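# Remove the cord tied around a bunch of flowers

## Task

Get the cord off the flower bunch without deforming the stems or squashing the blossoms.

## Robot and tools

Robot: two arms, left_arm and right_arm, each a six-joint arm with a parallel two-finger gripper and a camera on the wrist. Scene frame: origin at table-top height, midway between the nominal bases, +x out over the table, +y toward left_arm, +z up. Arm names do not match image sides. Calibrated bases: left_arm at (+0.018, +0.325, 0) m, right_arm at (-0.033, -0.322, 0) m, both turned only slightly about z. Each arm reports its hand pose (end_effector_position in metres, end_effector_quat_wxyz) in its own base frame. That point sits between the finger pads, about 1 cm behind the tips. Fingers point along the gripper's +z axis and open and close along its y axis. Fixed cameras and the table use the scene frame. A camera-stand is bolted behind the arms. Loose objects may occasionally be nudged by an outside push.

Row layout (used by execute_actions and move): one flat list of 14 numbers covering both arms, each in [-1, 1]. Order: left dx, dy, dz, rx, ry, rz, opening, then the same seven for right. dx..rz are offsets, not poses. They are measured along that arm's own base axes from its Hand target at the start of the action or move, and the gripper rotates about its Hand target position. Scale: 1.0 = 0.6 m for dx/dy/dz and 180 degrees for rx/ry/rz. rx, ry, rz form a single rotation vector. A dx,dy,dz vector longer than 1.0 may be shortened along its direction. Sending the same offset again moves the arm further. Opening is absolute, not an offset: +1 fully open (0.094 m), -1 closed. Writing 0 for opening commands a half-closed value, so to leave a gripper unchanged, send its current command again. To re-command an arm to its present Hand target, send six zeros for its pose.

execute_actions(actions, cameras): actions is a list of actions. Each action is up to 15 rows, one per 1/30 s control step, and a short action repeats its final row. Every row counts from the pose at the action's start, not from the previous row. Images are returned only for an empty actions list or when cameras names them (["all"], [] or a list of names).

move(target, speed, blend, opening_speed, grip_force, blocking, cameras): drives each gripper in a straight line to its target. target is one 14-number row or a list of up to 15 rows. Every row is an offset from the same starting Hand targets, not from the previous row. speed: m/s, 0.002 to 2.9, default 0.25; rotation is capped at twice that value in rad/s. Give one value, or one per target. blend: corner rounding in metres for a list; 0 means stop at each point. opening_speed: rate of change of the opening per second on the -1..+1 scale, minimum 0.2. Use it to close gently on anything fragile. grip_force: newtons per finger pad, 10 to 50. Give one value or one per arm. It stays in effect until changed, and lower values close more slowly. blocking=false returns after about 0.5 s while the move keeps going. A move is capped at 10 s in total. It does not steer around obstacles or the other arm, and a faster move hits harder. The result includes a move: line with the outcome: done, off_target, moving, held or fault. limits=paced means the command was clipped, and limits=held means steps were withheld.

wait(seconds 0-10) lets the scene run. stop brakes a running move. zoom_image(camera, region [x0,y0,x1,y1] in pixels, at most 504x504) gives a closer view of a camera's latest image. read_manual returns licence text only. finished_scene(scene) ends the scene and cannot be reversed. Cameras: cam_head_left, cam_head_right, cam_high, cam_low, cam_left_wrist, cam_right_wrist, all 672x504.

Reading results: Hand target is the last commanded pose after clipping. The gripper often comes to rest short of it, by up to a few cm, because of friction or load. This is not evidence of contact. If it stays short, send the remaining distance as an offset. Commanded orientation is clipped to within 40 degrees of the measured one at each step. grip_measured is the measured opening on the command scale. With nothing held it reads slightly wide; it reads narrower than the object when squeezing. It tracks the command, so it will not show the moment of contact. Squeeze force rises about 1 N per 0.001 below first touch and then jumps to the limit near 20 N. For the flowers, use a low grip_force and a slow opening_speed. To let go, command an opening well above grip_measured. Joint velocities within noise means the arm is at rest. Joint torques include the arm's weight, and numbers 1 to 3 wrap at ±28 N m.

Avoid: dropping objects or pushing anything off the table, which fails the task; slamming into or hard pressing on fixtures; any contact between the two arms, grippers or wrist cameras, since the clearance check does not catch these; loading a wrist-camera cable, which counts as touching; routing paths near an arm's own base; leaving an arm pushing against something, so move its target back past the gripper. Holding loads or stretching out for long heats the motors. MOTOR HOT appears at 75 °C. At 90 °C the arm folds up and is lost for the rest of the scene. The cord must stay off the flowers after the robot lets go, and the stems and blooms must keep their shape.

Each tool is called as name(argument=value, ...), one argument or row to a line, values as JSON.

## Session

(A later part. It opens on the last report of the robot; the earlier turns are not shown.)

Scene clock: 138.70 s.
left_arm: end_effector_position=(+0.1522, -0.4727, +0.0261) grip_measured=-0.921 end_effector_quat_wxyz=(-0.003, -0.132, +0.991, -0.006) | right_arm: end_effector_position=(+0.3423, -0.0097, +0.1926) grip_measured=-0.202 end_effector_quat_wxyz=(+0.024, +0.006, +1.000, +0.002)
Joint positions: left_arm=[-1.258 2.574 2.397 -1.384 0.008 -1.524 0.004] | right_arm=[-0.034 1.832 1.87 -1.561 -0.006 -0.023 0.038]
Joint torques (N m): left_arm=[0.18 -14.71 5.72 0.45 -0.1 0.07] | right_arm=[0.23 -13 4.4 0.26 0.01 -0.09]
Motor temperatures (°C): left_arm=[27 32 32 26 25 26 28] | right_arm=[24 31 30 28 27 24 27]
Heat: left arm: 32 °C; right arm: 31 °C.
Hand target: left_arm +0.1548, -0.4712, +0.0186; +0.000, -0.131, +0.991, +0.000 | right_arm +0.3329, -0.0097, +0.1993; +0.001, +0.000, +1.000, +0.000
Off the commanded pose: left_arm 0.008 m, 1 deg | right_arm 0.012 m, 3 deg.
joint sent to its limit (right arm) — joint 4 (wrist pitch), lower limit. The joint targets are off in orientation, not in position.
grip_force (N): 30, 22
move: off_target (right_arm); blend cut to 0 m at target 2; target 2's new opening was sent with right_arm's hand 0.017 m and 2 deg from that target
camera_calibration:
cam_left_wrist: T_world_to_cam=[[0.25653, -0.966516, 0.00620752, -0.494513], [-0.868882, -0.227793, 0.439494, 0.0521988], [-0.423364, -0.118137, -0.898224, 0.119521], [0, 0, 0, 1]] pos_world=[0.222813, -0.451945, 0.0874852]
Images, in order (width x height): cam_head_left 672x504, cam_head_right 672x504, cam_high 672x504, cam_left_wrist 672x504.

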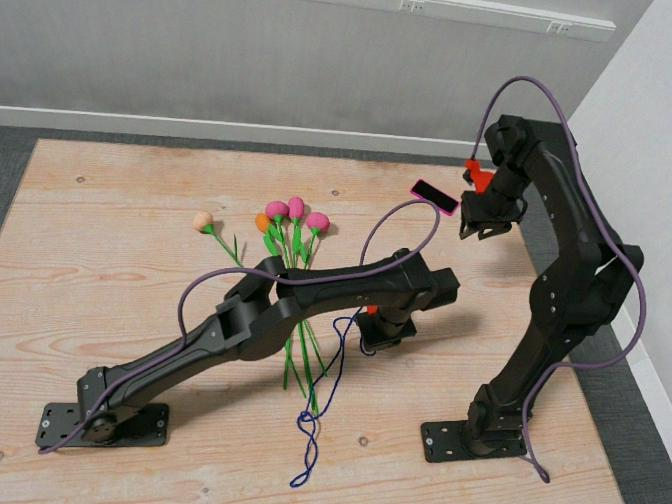

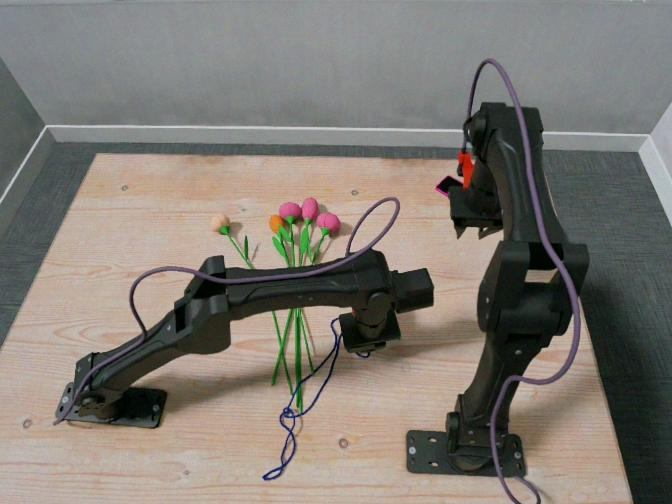

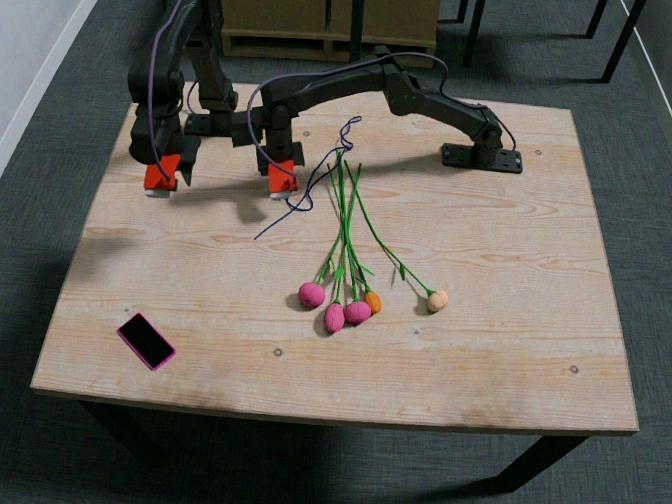

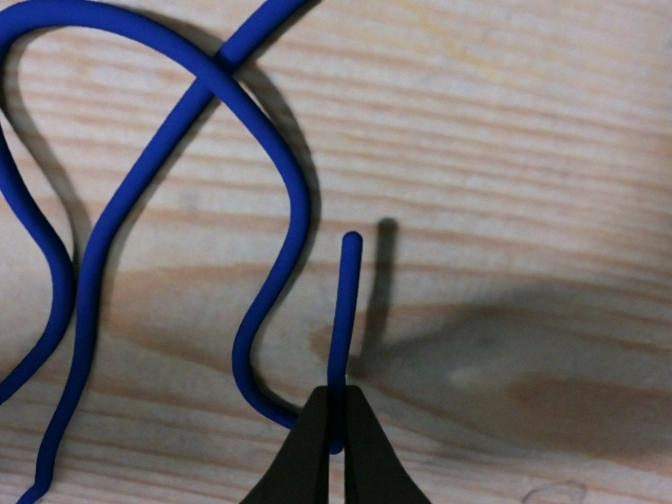

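zoom_image(
  camera="cam_head_left",
  region=[270, 300, 400, 500],
)

zoom_image(
  camera="cam_head_right",
  region=[240, 290, 400, 490],
)

zoom_image(
  camera="cam_high",
  region=[240, 100, 470, 340],
)

Scaled by 2.520 from the camera's 672x504 image, which has a finer 960x720 frame.

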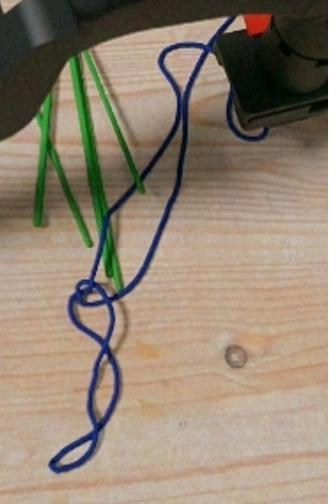

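Scaled by 2.520 from the camera's 672x504 image, which has a finer 960x720 frame.

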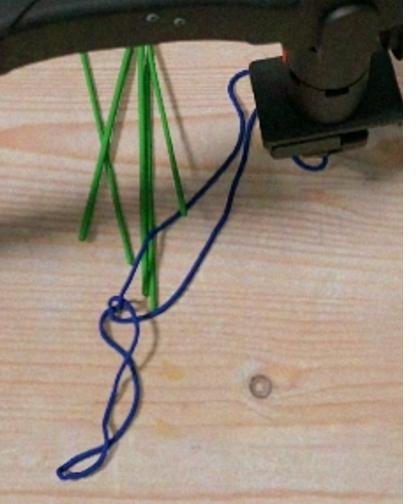

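Scaled by 2.100 from the camera's 672x504 image, which has a finer 960x720 frame.

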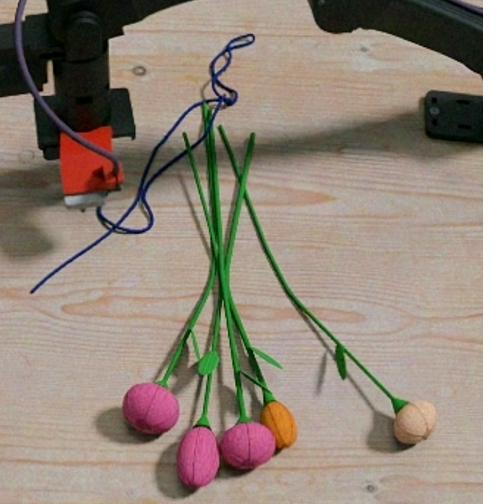

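move(
  target=[
    [0,0,-0.03,0,0,0,-1,0,0,0,0,0,0,-0.2],
    [0,0,-0.03,0,0,0,-0.5,0,0,0,0,0,0,-0.2],
    [0,0,0.17,0,0,0,-0.5,0,0,0,0,0,0,-0.2],
    [0.08,0.45,0.25,0,0,0.2,-0.5,-0.222,0.4,-0.15,0,0,-0.161,-0.1],
  ],
  cameras=["cam_right_wrist","cam_head_left","cam_high"],
  speed=[0.1, 0.1, 0.15, 0.25],
  grip_force=30,
)

Scene clock: 143.50 s.
left_arm: end_effector_position=(+0.2005, -0.2455, +0.1579) grip_measured=-0.502 end_effector_quat_wxyz=(-0.002, -0.388, +0.921, -0.010) | right_arm: end_effector_position=(+0.2308, +0.1643, +0.1319) grip_measured=-0.202 end_effector_quat_wxyz=(-0.017, +0.129, +0.991, -0.008)
Joint positions: left_arm=[-0.884 1.73 1.606 -1.427 0.009 -1.682 0.023] | right_arm=[0.608 1.648 1.41 -1.369 -0.011 0.867 0.038]
Joint torques (N m): left_arm=[-0.28 -11.17 5.15 0.17 -0.01 -0.13] | right_arm=[-0.38 -7.92 5.57 0.21 0.04 -0.1]
Heat: left arm: 32 °C; right arm: 31 °C.
Hand target: left_arm +0.1960, -0.2391, +0.1616; +0.001, -0.391, +0.920, -0.008 (not the last commanded pose) | right_arm +0.2321, +0.1620, +0.1323; -0.015, +0.127, +0.992, -0.011 (not the last commanded pose)
Tool commands: left_gripper/opening=-0.5 right_gripper/opening=-0.2
Off the commanded pose: left_arm 0.046 m, 5 deg | right_arm 0.076 m, 14 deg.
grip_force (N): 30, 30
move: held (right_arm; a check stopped the path), off_target (left_arm; braked when a check withheld steps of right_arm); path passed 3 of 4 targets; target 4's new opening was not sent; target 2's new opening was sent with left_arm's hand 0.015 m and 1 deg from that target; limits=held
pose unreachable (right arm): on one or more control steps of this call, first in action 0 (counted from 0), this arm could not follow its commanded pose, so it was not sent that pose on those steps. It may still have moved: this result reports where it is.
cause: moving toward the commanded pose would bring a part of the arm too close to another arm (this arm's wrist (the part past joint 4) and the left arm's wrist (the part past joint 4), 41 mm apart when this arm was first held).
camera_calibration:
cam_right_wrist: T_world_to_cam=[[-0.253811, -0.967112, 0.0165601, 0.214644], [-0.863345, 0.234232, 0.446956, 0.1416], [-0.436136, 0.0991455, -0.894402, 0.290633], [0, 0, 0, 1]] pos_world=[0.303485, 0.145603, 0.1931]
Images, in order (width x height): cam_head_left 672x504, cam_high 672x504, cam_right_wrist 672x504.

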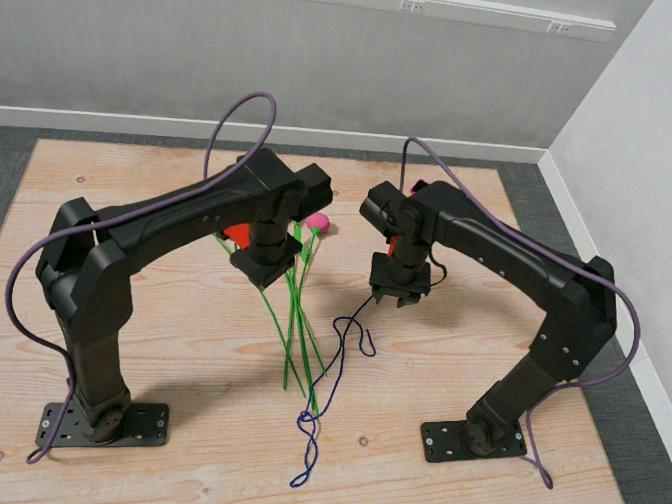

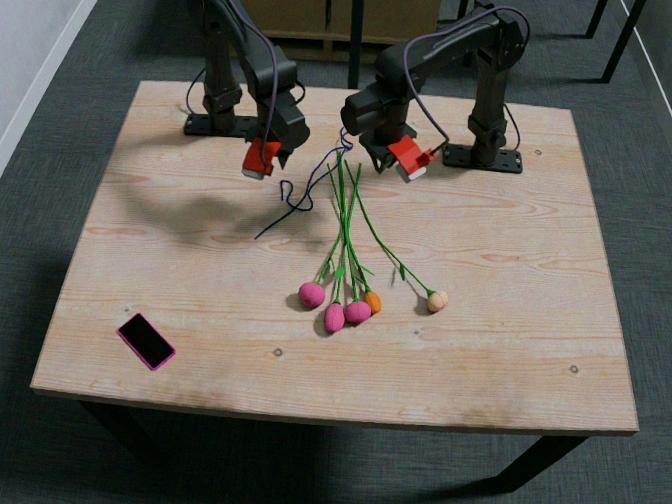

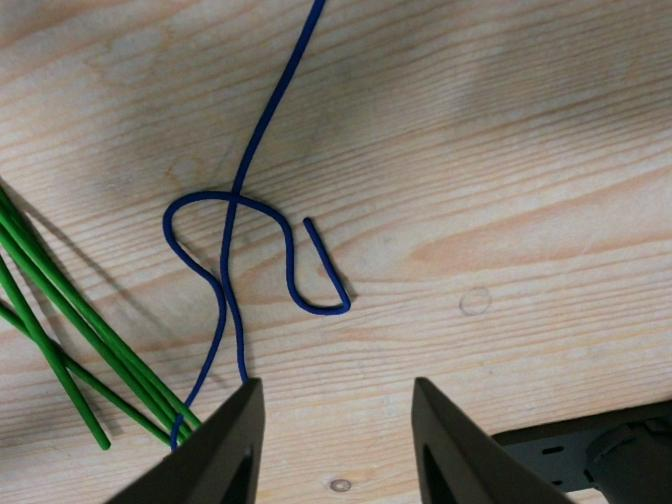

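move(
  target=[
    [0.007,0.265,0.064,0,0,0,-0.5,0,0,0,0,0,0,-0.2],
    [0.007,0.265,0.064,0,0,0,-0.5,-0.0435,0.118,-0.12,0,0,0,-0.2],
    [0.007,0.265,0.064,0,0,0,-0.5,-0.0435,0.118,-0.2,0,0,0,-0.2],
  ],
  cameras=["cam_right_wrist"],
  speed=[0.25, 0.15, 0.08],
  blend=[0.02, 0, 0],
)

Scene clock: 147.53 s.
left_arm: end_effector_position=(+0.2060, -0.0840, +0.1995) grip_measured=-0.502 end_effector_quat_wxyz=(+0.016, -0.391, +0.920, -0.024) | right_arm: end_effector_position=(+0.2084, +0.2352, +0.0227) grip_measured=-0.202 end_effector_quat_wxyz=(-0.010, +0.122, +0.993, -0.002)
Joint positions: left_arm=[-0.382 1.369 1.42 -1.566 0.012 -1.187 0.023] | right_arm=[0.835 1.826 1.175 -0.933 -0.013 1.079 0.038]
Joint torques (N m): left_arm=[0.62 -6.04 4.97 0.27 0 0.03] | right_arm=[0.17 -7.45 4.03 0.41 -0.01 0.07]
Heat: left arm: 32 °C; right arm: 31 °C.
Hand target: left_arm +0.2003, -0.0801, +0.2000; +0.001, -0.391, +0.920, -0.008 | right_arm +0.2060, +0.2329, +0.0124; -0.015, +0.127, +0.992, -0.011
Off the commanded pose: left_arm 0.007 m, 2 deg | right_arm 0.011 m, 1 deg.
joint sent to its limit (left arm) — joint 4 (wrist pitch), lower limit. The joint targets still meet the commanded pose.
grip_force (N): 30, 30
move: off_target (right_arm)
camera_calibration:
cam_right_wrist: T_world_to_cam=[[-0.239565, -0.970878, 0.00215586, 0.277554], [-0.874243, 0.216685, 0.434449, 0.161109], [-0.422264, 0.102194, -0.900694, 0.172621], [0, 0, 0, 1]] pos_world=[0.280233, 0.216921, 0.0848863]
Images, in order (width x height): cam_right_wrist 672x504.

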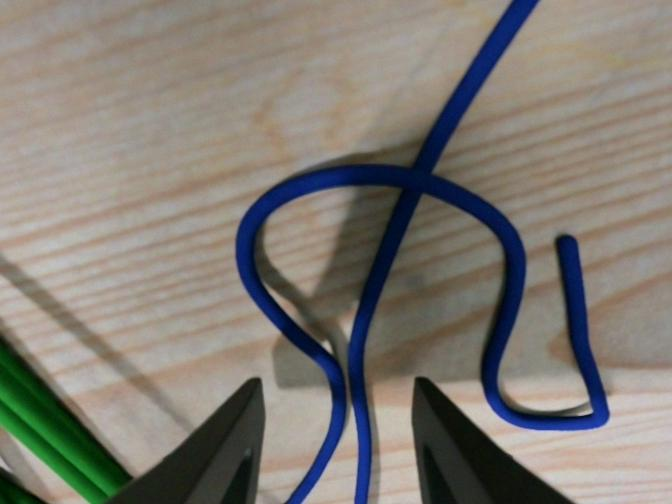

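move(
  target=[
    [0,0,0,0,0,0,-0.5,0.0,0.0,-0.025,0,0,0,-0.2],
    [0,0,0,0,0,0,-0.5,0.0,0.0,-0.025,0,0,0,-1],
  ],
  cameras=["cam_right_wrist"],
  speed=[0.06, 0.06],
)

Scene clock: 150.87 s.
left_arm: end_effector_position=(+0.2060, -0.0840, +0.1995) grip_measured=-0.502 end_effector_quat_wxyz=(+0.016, -0.391, +0.920, -0.024) | right_arm: end_effector_position=(+0.2099, +0.2403, +0.0152) grip_measured=-0.848 end_effector_quat_wxyz=(-0.008, +0.122, +0.992, +0.010)
Joint positions: left_arm=[-0.382 1.369 1.42 -1.566 0.012 -1.187 0.023] | right_arm=[0.835 1.837 1.155 -0.883 -0.026 1.08 0.007]
Joint torques (N m): left_arm=[0.59 -6.13 5.38 0.33 0.06 0.09] | right_arm=[0.14 -6.24 3.06 0.52 0.06 0.1]
Heat: left arm: 32 °C; right arm: 31 °C.
Hand target: left_arm +0.2003, -0.0801, +0.2000; +0.001, -0.391, +0.920, -0.008 | right_arm +0.2059, +0.2329, -0.0027; -0.015, +0.127, +0.992, -0.011
Off the commanded pose: left_arm 0.007 m, 2 deg | right_arm 0.020 m, 3 deg.
joint sent to its limit (left arm) — joint 4 (wrist pitch), lower limit. The joint targets still meet the commanded pose.
grip_force (N): 30, 30
move: off_target (right_arm); target 2's new opening was sent with right_arm's hand 0.018 m and 1 deg from that target
camera_calibration:
cam_right_wrist: T_world_to_cam=[[-0.24024, -0.970462, -0.0220723, 0.283304], [-0.876264, 0.207026, 0.435088, 0.167401], [-0.417667, 0.123867, -0.900117, 0.159921], [0, 0, 0, 1]] pos_world=[0.281543, 0.220471, 0.077367]
Images, in order (width x height): cam_right_wrist 672x504.

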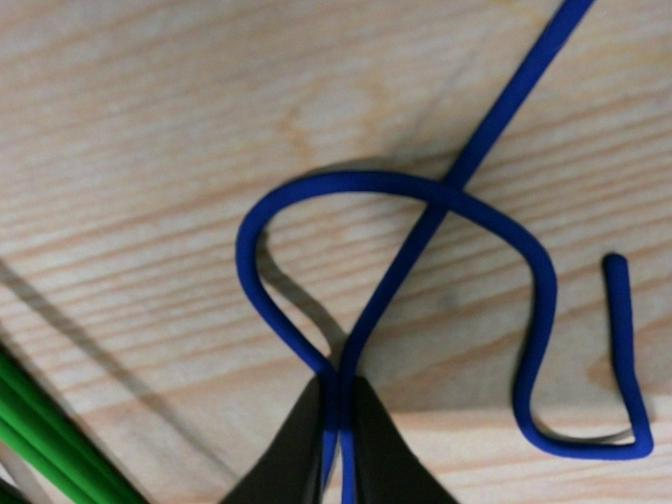

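move(
  target=[
    [0,0,0,0,0,0,-0.5,0.0,0.0,0.0,0,0,0,-0.2],
    [0,0,0,0,0,0,-0.5,0.0,0.0,0.2,0,0,0,-0.2],
    [0,0,0,0,0,0,-0.5,-0.433,0.178,0.16,0,0,0.137,-0.1],
  ],
  cameras=["cam_right_wrist","cam_head_left"],
  speed=[0.1, 0.15, 0.25],
  blend=[0, 0.03, 0],
)

Scene clock: 156.03 s.
left_arm: end_effector_position=(+0.2060, -0.0840, +0.1995) grip_measured=-0.502 end_effector_quat_wxyz=(+0.016, -0.391, +0.920, -0.024) | right_arm: end_effector_position=(-0.0557, +0.3337, +0.0951) grip_measured=-0.102 end_effector_quat_wxyz=(-0.015, -0.097, +0.995, -0.012)
Joint positions: left_arm=[-0.382 1.369 1.42 -1.566 0.012 -1.187 0.023] | right_arm=[1.716 1.852 1.506 -1.247 -0.032 1.522 0.042]
Joint torques (N m): left_arm=[0.28 -6 5.03 0.28 0.05 0.04] | right_arm=[-0.54 -8.05 7.5 0.24 0 0.1]
Heat: left arm: 32 °C; right arm: 30 °C.
Hand target: left_arm +0.2003, -0.0801, +0.2000; +0.001, -0.391, +0.920, -0.008 | right_arm -0.0539, +0.3396, +0.0933; -0.013, -0.087, +0.996, -0.014
Off the commanded pose: left_arm 0.007 m, 2 deg | right_arm 0.006 m, 1 deg.
joint sent to its limit (left arm) — joint 4 (wrist pitch), lower limit. The joint targets still meet the commanded pose.
grip_force (N): 30, 30
move: done
camera_calibration:
cam_right_wrist: T_world_to_cam=[[0.194732, -0.980703, 0.0173293, 0.335826], [-0.878738, -0.166582, 0.447291, 0.003881], [-0.435773, -0.10233, -0.89422, 0.183239], [0, 0, 0, 1]] pos_world=[0.0178647, 0.348743, 0.1563]
Images, in order (width x height): cam_head_left 672x504, cam_right_wrist 672x504.

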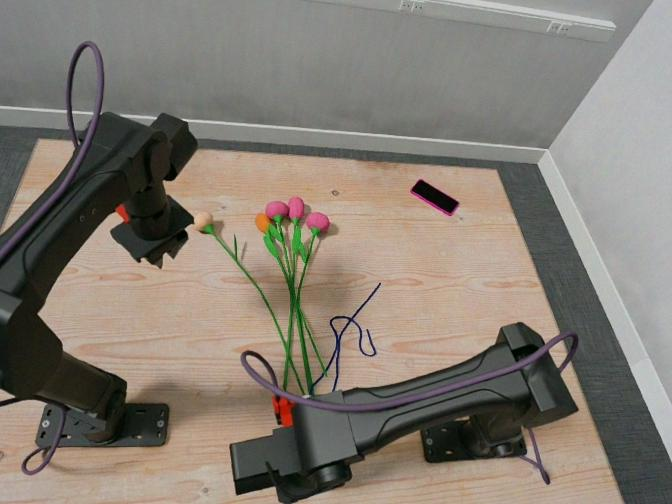

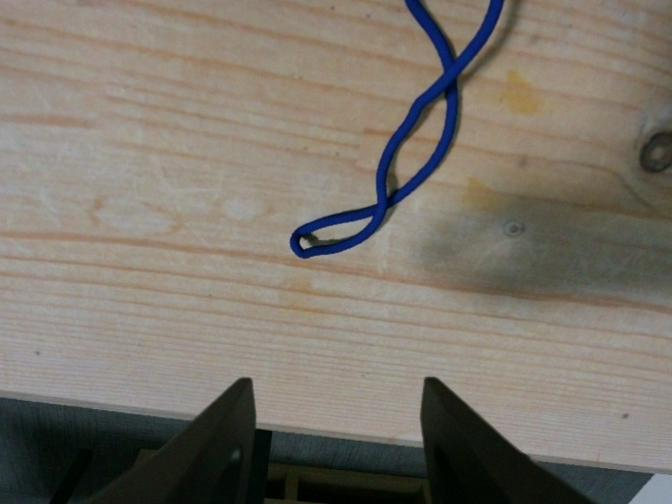

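move(
  target=[
    [0,0,0,0,0,0,-0.5,0.046,-0.031,-0.12,0,0,0,-0.1],
    [0,0,0,0,0,0,-0.5,0.046,-0.031,-0.165,0,0,0,-0.1],
    [0,0,0,0,0,0,-0.5,0.046,-0.031,-0.165,0,0,0,-1],
  ],
  cameras=["cam_right_wrist"],
  speed=[0.15, 0.06, 0.06],
)

Scene clock: 160.67 s.
left_arm: end_effector_position=(+0.2060, -0.0840, +0.1995) grip_measured=-0.502 end_effector_quat_wxyz=(+0.016, -0.391, +0.920, -0.024) | right_arm: end_effector_position=(-0.0294, +0.3300, +0.0152) grip_measured=-0.917 end_effector_quat_wxyz=(-0.016, -0.086, +0.996, +0.010)
Joint positions: left_arm=[-0.382 1.369 1.42 -1.566 0.012 -1.187 0.023] | right_arm=[1.639 1.869 1.197 -0.88 -0.032 1.466 0.004]
Joint torques (N m): left_arm=[0.65 -6 5.24 0.27 0.07 0.03] | right_arm=[-0.21 -6.23 2.84 0.57 0.04 -0.07]
Heat: left arm: 32 °C; right arm: 30 °C.
Hand target: left_arm +0.2003, -0.0801, +0.2000; +0.001, -0.391, +0.920, -0.008 | right_arm -0.0262, +0.3211, -0.0057; -0.012, -0.087, +0.996, -0.014
Off the commanded pose: left_arm 0.007 m, 2 deg | right_arm 0.023 m, 3 deg.
joint sent to its limit (left arm) — joint 4 (wrist pitch), lower limit. The joint targets still meet the commanded pose.
grip_force (N): 30, 30
move: off_target (right_arm); target 3's new opening was sent with right_arm's hand 0.021 m and 1 deg from that target
camera_calibration:
cam_right_wrist: T_world_to_cam=[[0.174038, -0.984388, -0.0262864, 0.329737], [-0.87997, -0.167448, 0.444537, 0.0624476], [-0.441999, -0.0542351, -0.895375, 0.106723], [0, 0, 0, 1]] pos_world=[0.0447368, 0.340834, 0.0764647]
Images, in order (width x height): cam_right_wrist 672x504.

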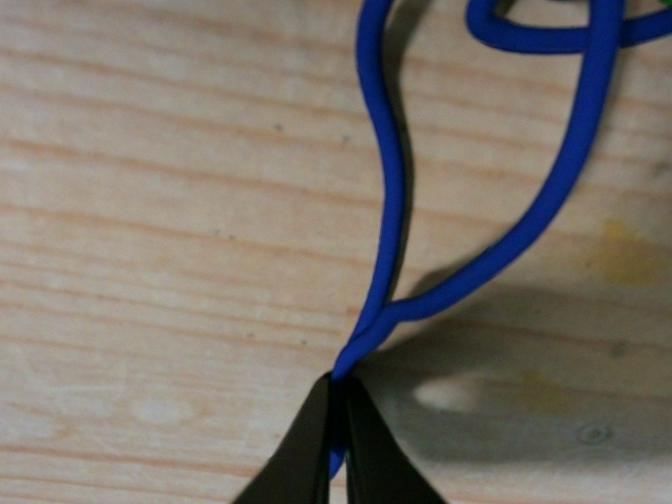

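move(
  target=[
    [0,0,0,0,0,0,-0.5,-0.083,-0.033,0.05,0,0,0,-1],
    [0,0,0,0,0,0,-0.5,-0.083,-0.2,0.05,0,0,0,-1],
  ],
  cameras=["cam_right_wrist","cam_head_left","cam_high"],
  speed=[0.08, 0.1],
  blend=[0.01, 0],
)

zoom_image(
  camera="cam_high",
  region=[200, 90, 420, 260],
)

Scene clock: 163.23 s.
left_arm: end_effector_position=(+0.2060, -0.0840, +0.1995) grip_measured=-0.502 end_effector_quat_wxyz=(+0.016, -0.391, +0.920, -0.024) | right_arm: end_effector_position=(-0.0767, +0.2068, +0.0238) grip_measured=-0.918 end_effector_quat_wxyz=(-0.013, -0.092, +0.996, -0.013)
Joint positions: left_arm=[-0.382 1.369 1.42 -1.566 0.012 -1.187 0.023] | right_arm=[1.896 1.485 0.805 -0.911 -0.031 1.712 0.004]
Joint torques (N m): left_arm=[0.03 -6.19 5.22 0.28 0.05 0.06] | right_arm=[0.51 -7.66 3.77 0.22 -0.05 0.08]
Heat: left arm: 32 °C; right arm: 30 °C.
Hand target: left_arm +0.2003, -0.0801, +0.2000; +0.001, -0.391, +0.920, -0.008 | right_arm -0.0760, +0.2010, +0.0243; -0.012, -0.087, +0.996, -0.014
Off the commanded pose: left_arm 0.007 m, 2 deg | right_arm 0.006 m, 1 deg.
joint sent to its limit (left arm) — joint 4 (wrist pitch), lower limit. The joint targets still meet the commanded pose.
grip_force (N): 30, 30
move: done
camera_calibration:
cam_right_wrist: T_world_to_cam=[[0.185779, -0.982379, 0.0204374, 0.216213], [-0.882641, -0.157705, 0.442802, -0.00586648], [-0.431776, -0.100302, -0.896386, 0.0973057], [0, 0, 0, 1]] pos_world=[-0.00333154, 0.221238, 0.0854024]
Images, in order (width x height): cam_head_left 672x504, cam_high 672x504, cam_right_wrist 672x504.

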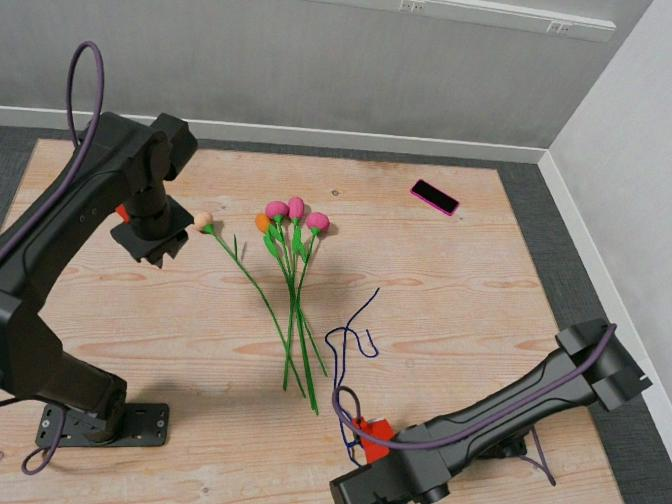

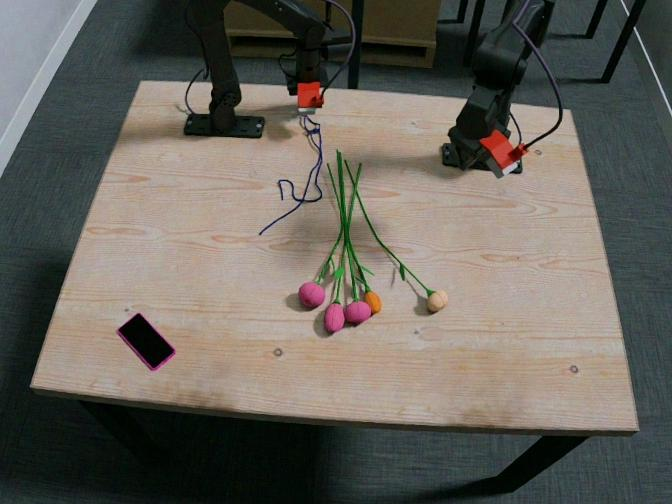

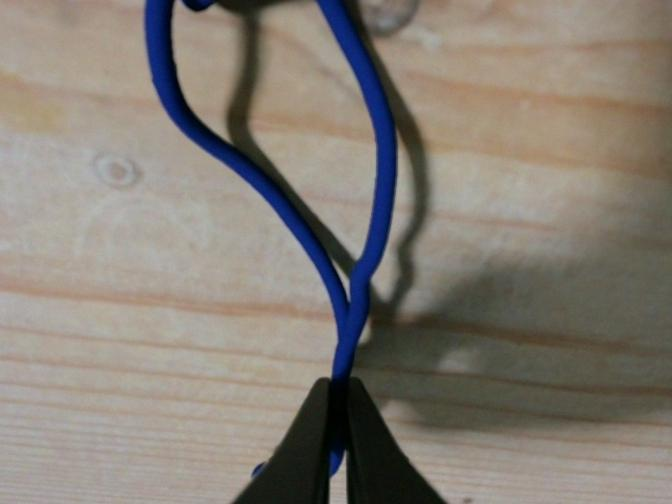

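Scaled by 2.291 from the camera's 672x504 image, which has a finer 960x720 frame.

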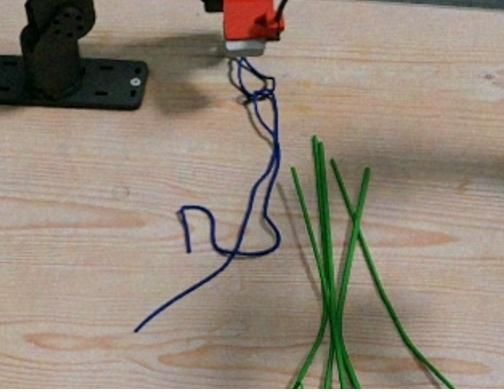

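move(
  target=[
    [0,0,0,0,0,0,-0.5, 0.02,-0.035,0,0,0,0,-1],
    [0,0,0,0,0,0,-0.5, 0.02,-0.035,-0.035,0,0,0,-1],
  ],
  speed=0.08,
  cameras=["cam_high"],
)

Scene clock: 165.07 s.
left_arm: end_effector_position=(+0.2060, -0.0840, +0.1995) grip_measured=-0.502 end_effector_quat_wxyz=(+0.016, -0.391, +0.920, -0.024) | right_arm: end_effector_position=(-0.0655, +0.1801, +0.0134) grip_measured=-0.918 end_effector_quat_wxyz=(-0.013, -0.088, +0.996, -0.013)
Joint positions: left_arm=[-0.382 1.369 1.42 -1.566 0.012 -1.187 0.023] | right_arm=[1.885 1.387 0.677 -0.88 -0.031 1.709 0.004]
Joint torques (N m): left_arm=[0.42 -6.09 5.19 0.3 -0.01 0.04] | right_arm=[-0.62 -2.61 3 0.68 -0.04 -0.09]
Heat: left arm: 32 °C; right arm: 30 °C.
Hand target: left_arm +0.2003, -0.0801, +0.2000; +0.001, -0.391, +0.920, -0.008 | right_arm -0.0641, +0.1801, +0.0033; -0.012, -0.087, +0.996, -0.014
Off the commanded pose: left_arm 0.007 m, 2 deg | right_arm 0.010 m, 0 deg.
joint sent to its limit (left arm) — joint 4 (wrist pitch), lower limit. The joint targets still meet the commanded pose.
grip_force (N): 30, 30
move: done
Images, in order (width x height): cam_high 672x504.

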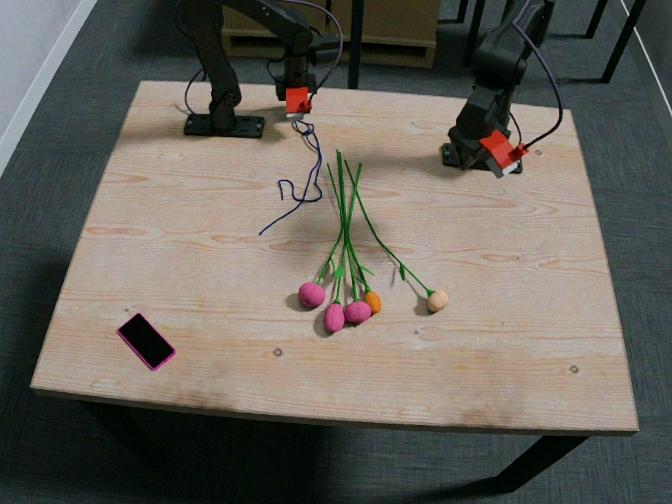

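move(
  target=[
    [0,0,0,0,0,0,-0.5, 0,0,0,0,0,0,-0.4],
    [0,0,0,0,0,0,-0.5, 0,0,0.17,0,0,0,-0.4],
  ],
  speed=0.12,
  opening_speed=0.6,
  cameras=["cam_high", "cam_head_left", "cam_right_wrist"],
)

Scene clock: 168.13 s.
left_arm: end_effector_position=(+0.2060, -0.0840, +0.1995) grip_measured=-0.502 end_effector_quat_wxyz=(+0.016, -0.391, +0.920, -0.024) | right_arm: end_effector_position=(-0.0664, +0.1788, +0.0967) grip_measured=-0.402 end_effector_quat_wxyz=(-0.014, -0.088, +0.996, -0.022)
Joint positions: left_arm=[-0.382 1.369 1.42 -1.566 0.012 -1.187 0.023] | right_arm=[1.885 1.299 0.956 -1.265 -0.038 1.709 0.028]
Joint torques (N m): left_arm=[0.32 -6.09 5.31 0.32 0.03 0.08] | right_arm=[-0.54 -5.78 7.25 0.03 0.03 -0.08]
Heat: left arm: 32 °C; right arm: 30 °C.
Hand target: left_arm +0.2003, -0.0801, +0.2000; +0.001, -0.391, +0.920, -0.008 | right_arm -0.0640, +0.1800, +0.1053; -0.012, -0.087, +0.996, -0.014
Off the commanded pose: left_arm 0.007 m, 2 deg | right_arm 0.009 m, 1 deg.
joint sent to its limit (left arm) — joint 4 (wrist pitch), lower limit. The joint targets still meet the commanded pose.
grip_force (N): 30, 30
move: done
camera_calibration:
cam_right_wrist: T_world_to_cam=[[0.177385, -0.983412, 0.0378999, 0.183331], [-0.883168, -0.142075, 0.447023, -0.0367377], [-0.434223, -0.112767, -0.893719, 0.166097], [0, 0, 0, 1]] pos_world=[0.00715732, 0.1938, 0.157918]
Images, in order (width x height): cam_head_left 672x504, cam_high 672x504, cam_right_wrist 672x504.

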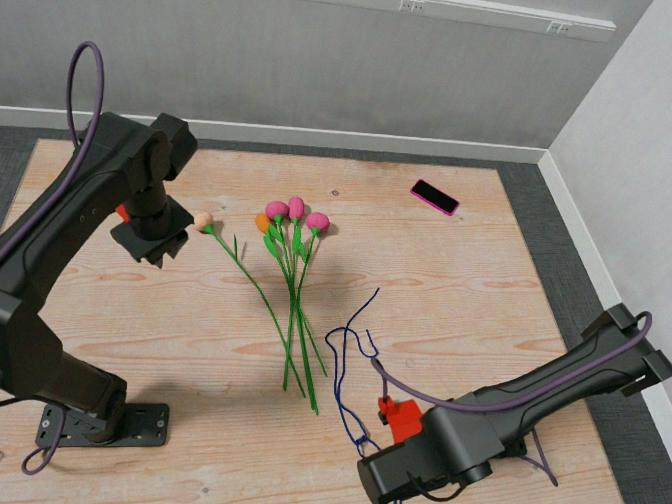

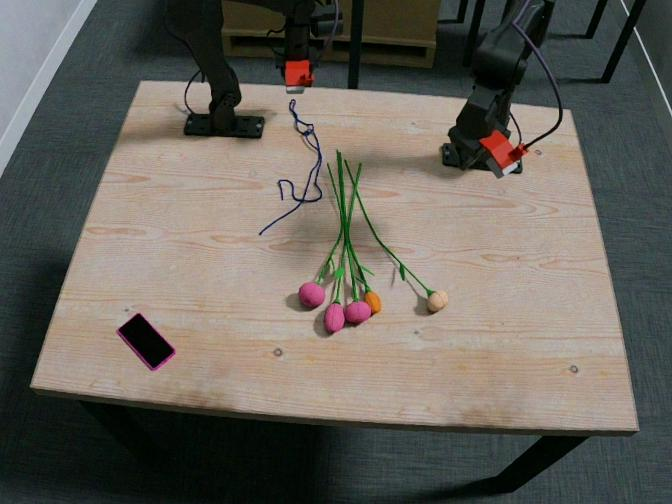

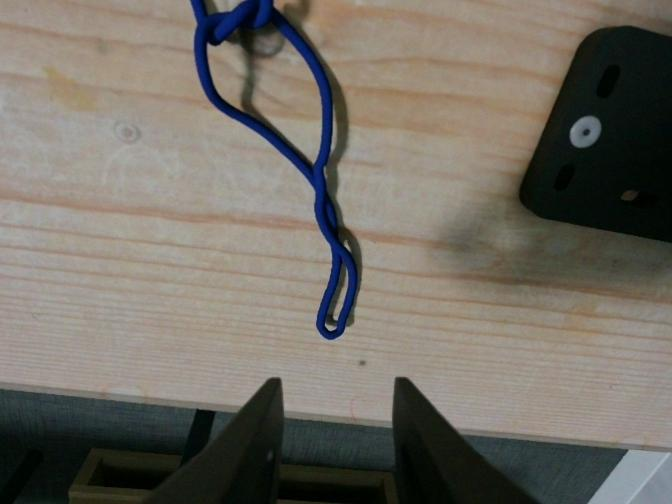

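zoom_image(
  camera="cam_high",
  region=[250, 90, 400, 240],
)

Scaled by 3.360 from the camera's 672x504 image, which has a finer 960x720 frame.

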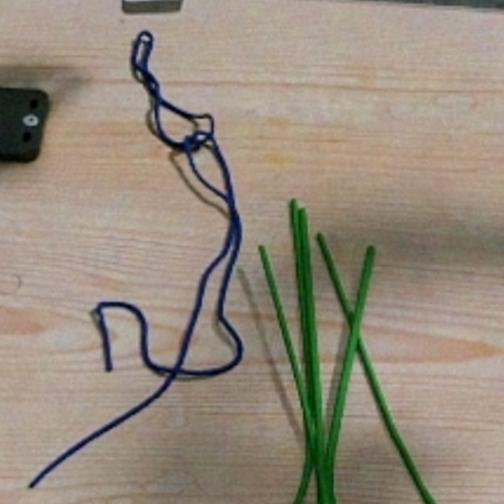

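move(
  target=[
    [0,0,0,0,0,0,-0.5, 0.13,0.07,-0.06,0,0,0,0.0],
    [0,0,0,0,0,0,-0.5, 0.13,0.07,-0.168,0,0,0,-0.9],
    [0,0,0,0,0,0,-0.5, 0.13,0.0,-0.162,0,0,0,-0.2],
    [0,0,0,0,0,0,-0.5, 0.13,0.0,0.05,0,0,0,-0.2],
  ],
  speed=[0.2,0.12,0.1,0.15],
  blend=[0.02,0,0,0],
  opening_speed=0.8,
  cameras=["cam_high", "cam_head_left", "cam_right_wrist"],
)

Scene clock: 177.77 s.
left_arm: end_effector_position=(+0.2060, -0.0840, +0.1995) grip_measured=-0.502 end_effector_quat_wxyz=(+0.016, -0.391, +0.920, -0.024) | right_arm: end_effector_position=(+0.0097, +0.1805, +0.1268) grip_measured=-0.202 end_effector_quat_wxyz=(-0.021, -0.088, +0.996, -0.022)
Joint positions: left_arm=[-0.382 1.369 1.42 -1.566 0.012 -1.187 0.023] | right_arm=[1.477 1.268 1.053 -1.406 -0.034 1.301 0.038]
Joint torques (N m): left_arm=[0.39 -5.87 5.31 0.31 0.03 0] | right_arm=[-0.8 -5.37 7.28 0.02 0.07 -0.1]
Heat: left arm: 32 °C; right arm: 30 °C.
Hand target: left_arm +0.2003, -0.0801, +0.2000; +0.001, -0.391, +0.920, -0.008 | right_arm +0.0139, +0.1801, +0.1353; -0.013, -0.087, +0.996, -0.014
Off the commanded pose: left_arm 0.007 m, 2 deg | right_arm 0.009 m, 1 deg.
joint sent to its limit (left arm) — joint 4 (wrist pitch), lower limit. The joint targets still meet the commanded pose.
grip_force (N): 30, 30
move: done; target 2's new opening was sent with right_arm's hand 0.013 m and 1 deg from that target; target 3's new opening was sent with right_arm's hand 0.024 m and 4 deg from that target
camera_calibration:
cam_right_wrist: T_world_to_cam=[[0.177849, -0.983408, 0.0357489, 0.170611], [-0.876781, -0.141862, 0.459489, 0.0156091], [-0.446793, -0.113064, -0.887464, 0.225575], [0, 0, 0, 1]] pos_world=[0.0841279, 0.195499, 0.186918]
Images, in order (width x height): cam_head_left 672x504, cam_high 672x504, cam_right_wrist 672x504.

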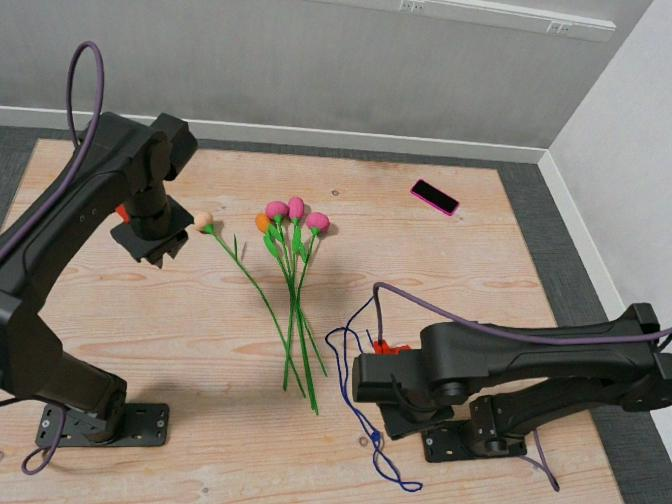

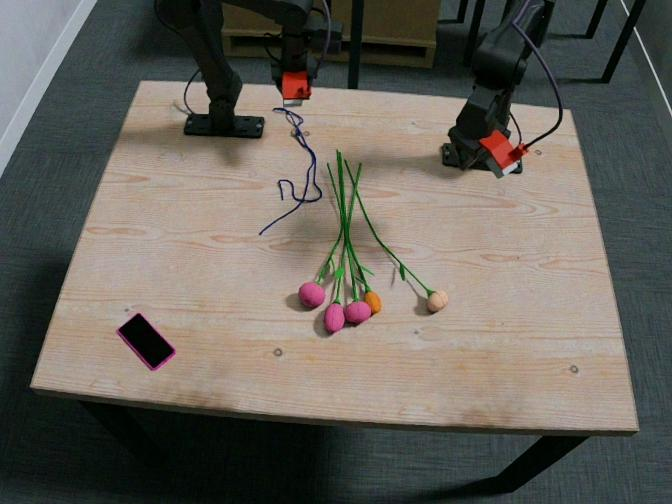

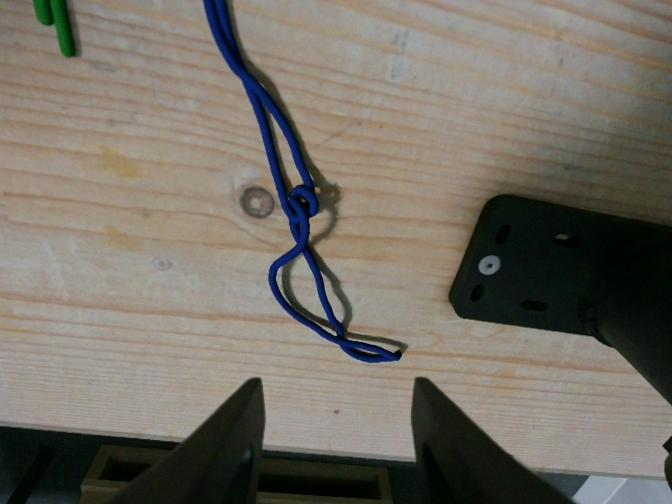

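The cord is off all the flowers and lies well clear of the stems, which are still in shape.

finished_scene(
  scene=2,
)

The scene is finished: the task was done.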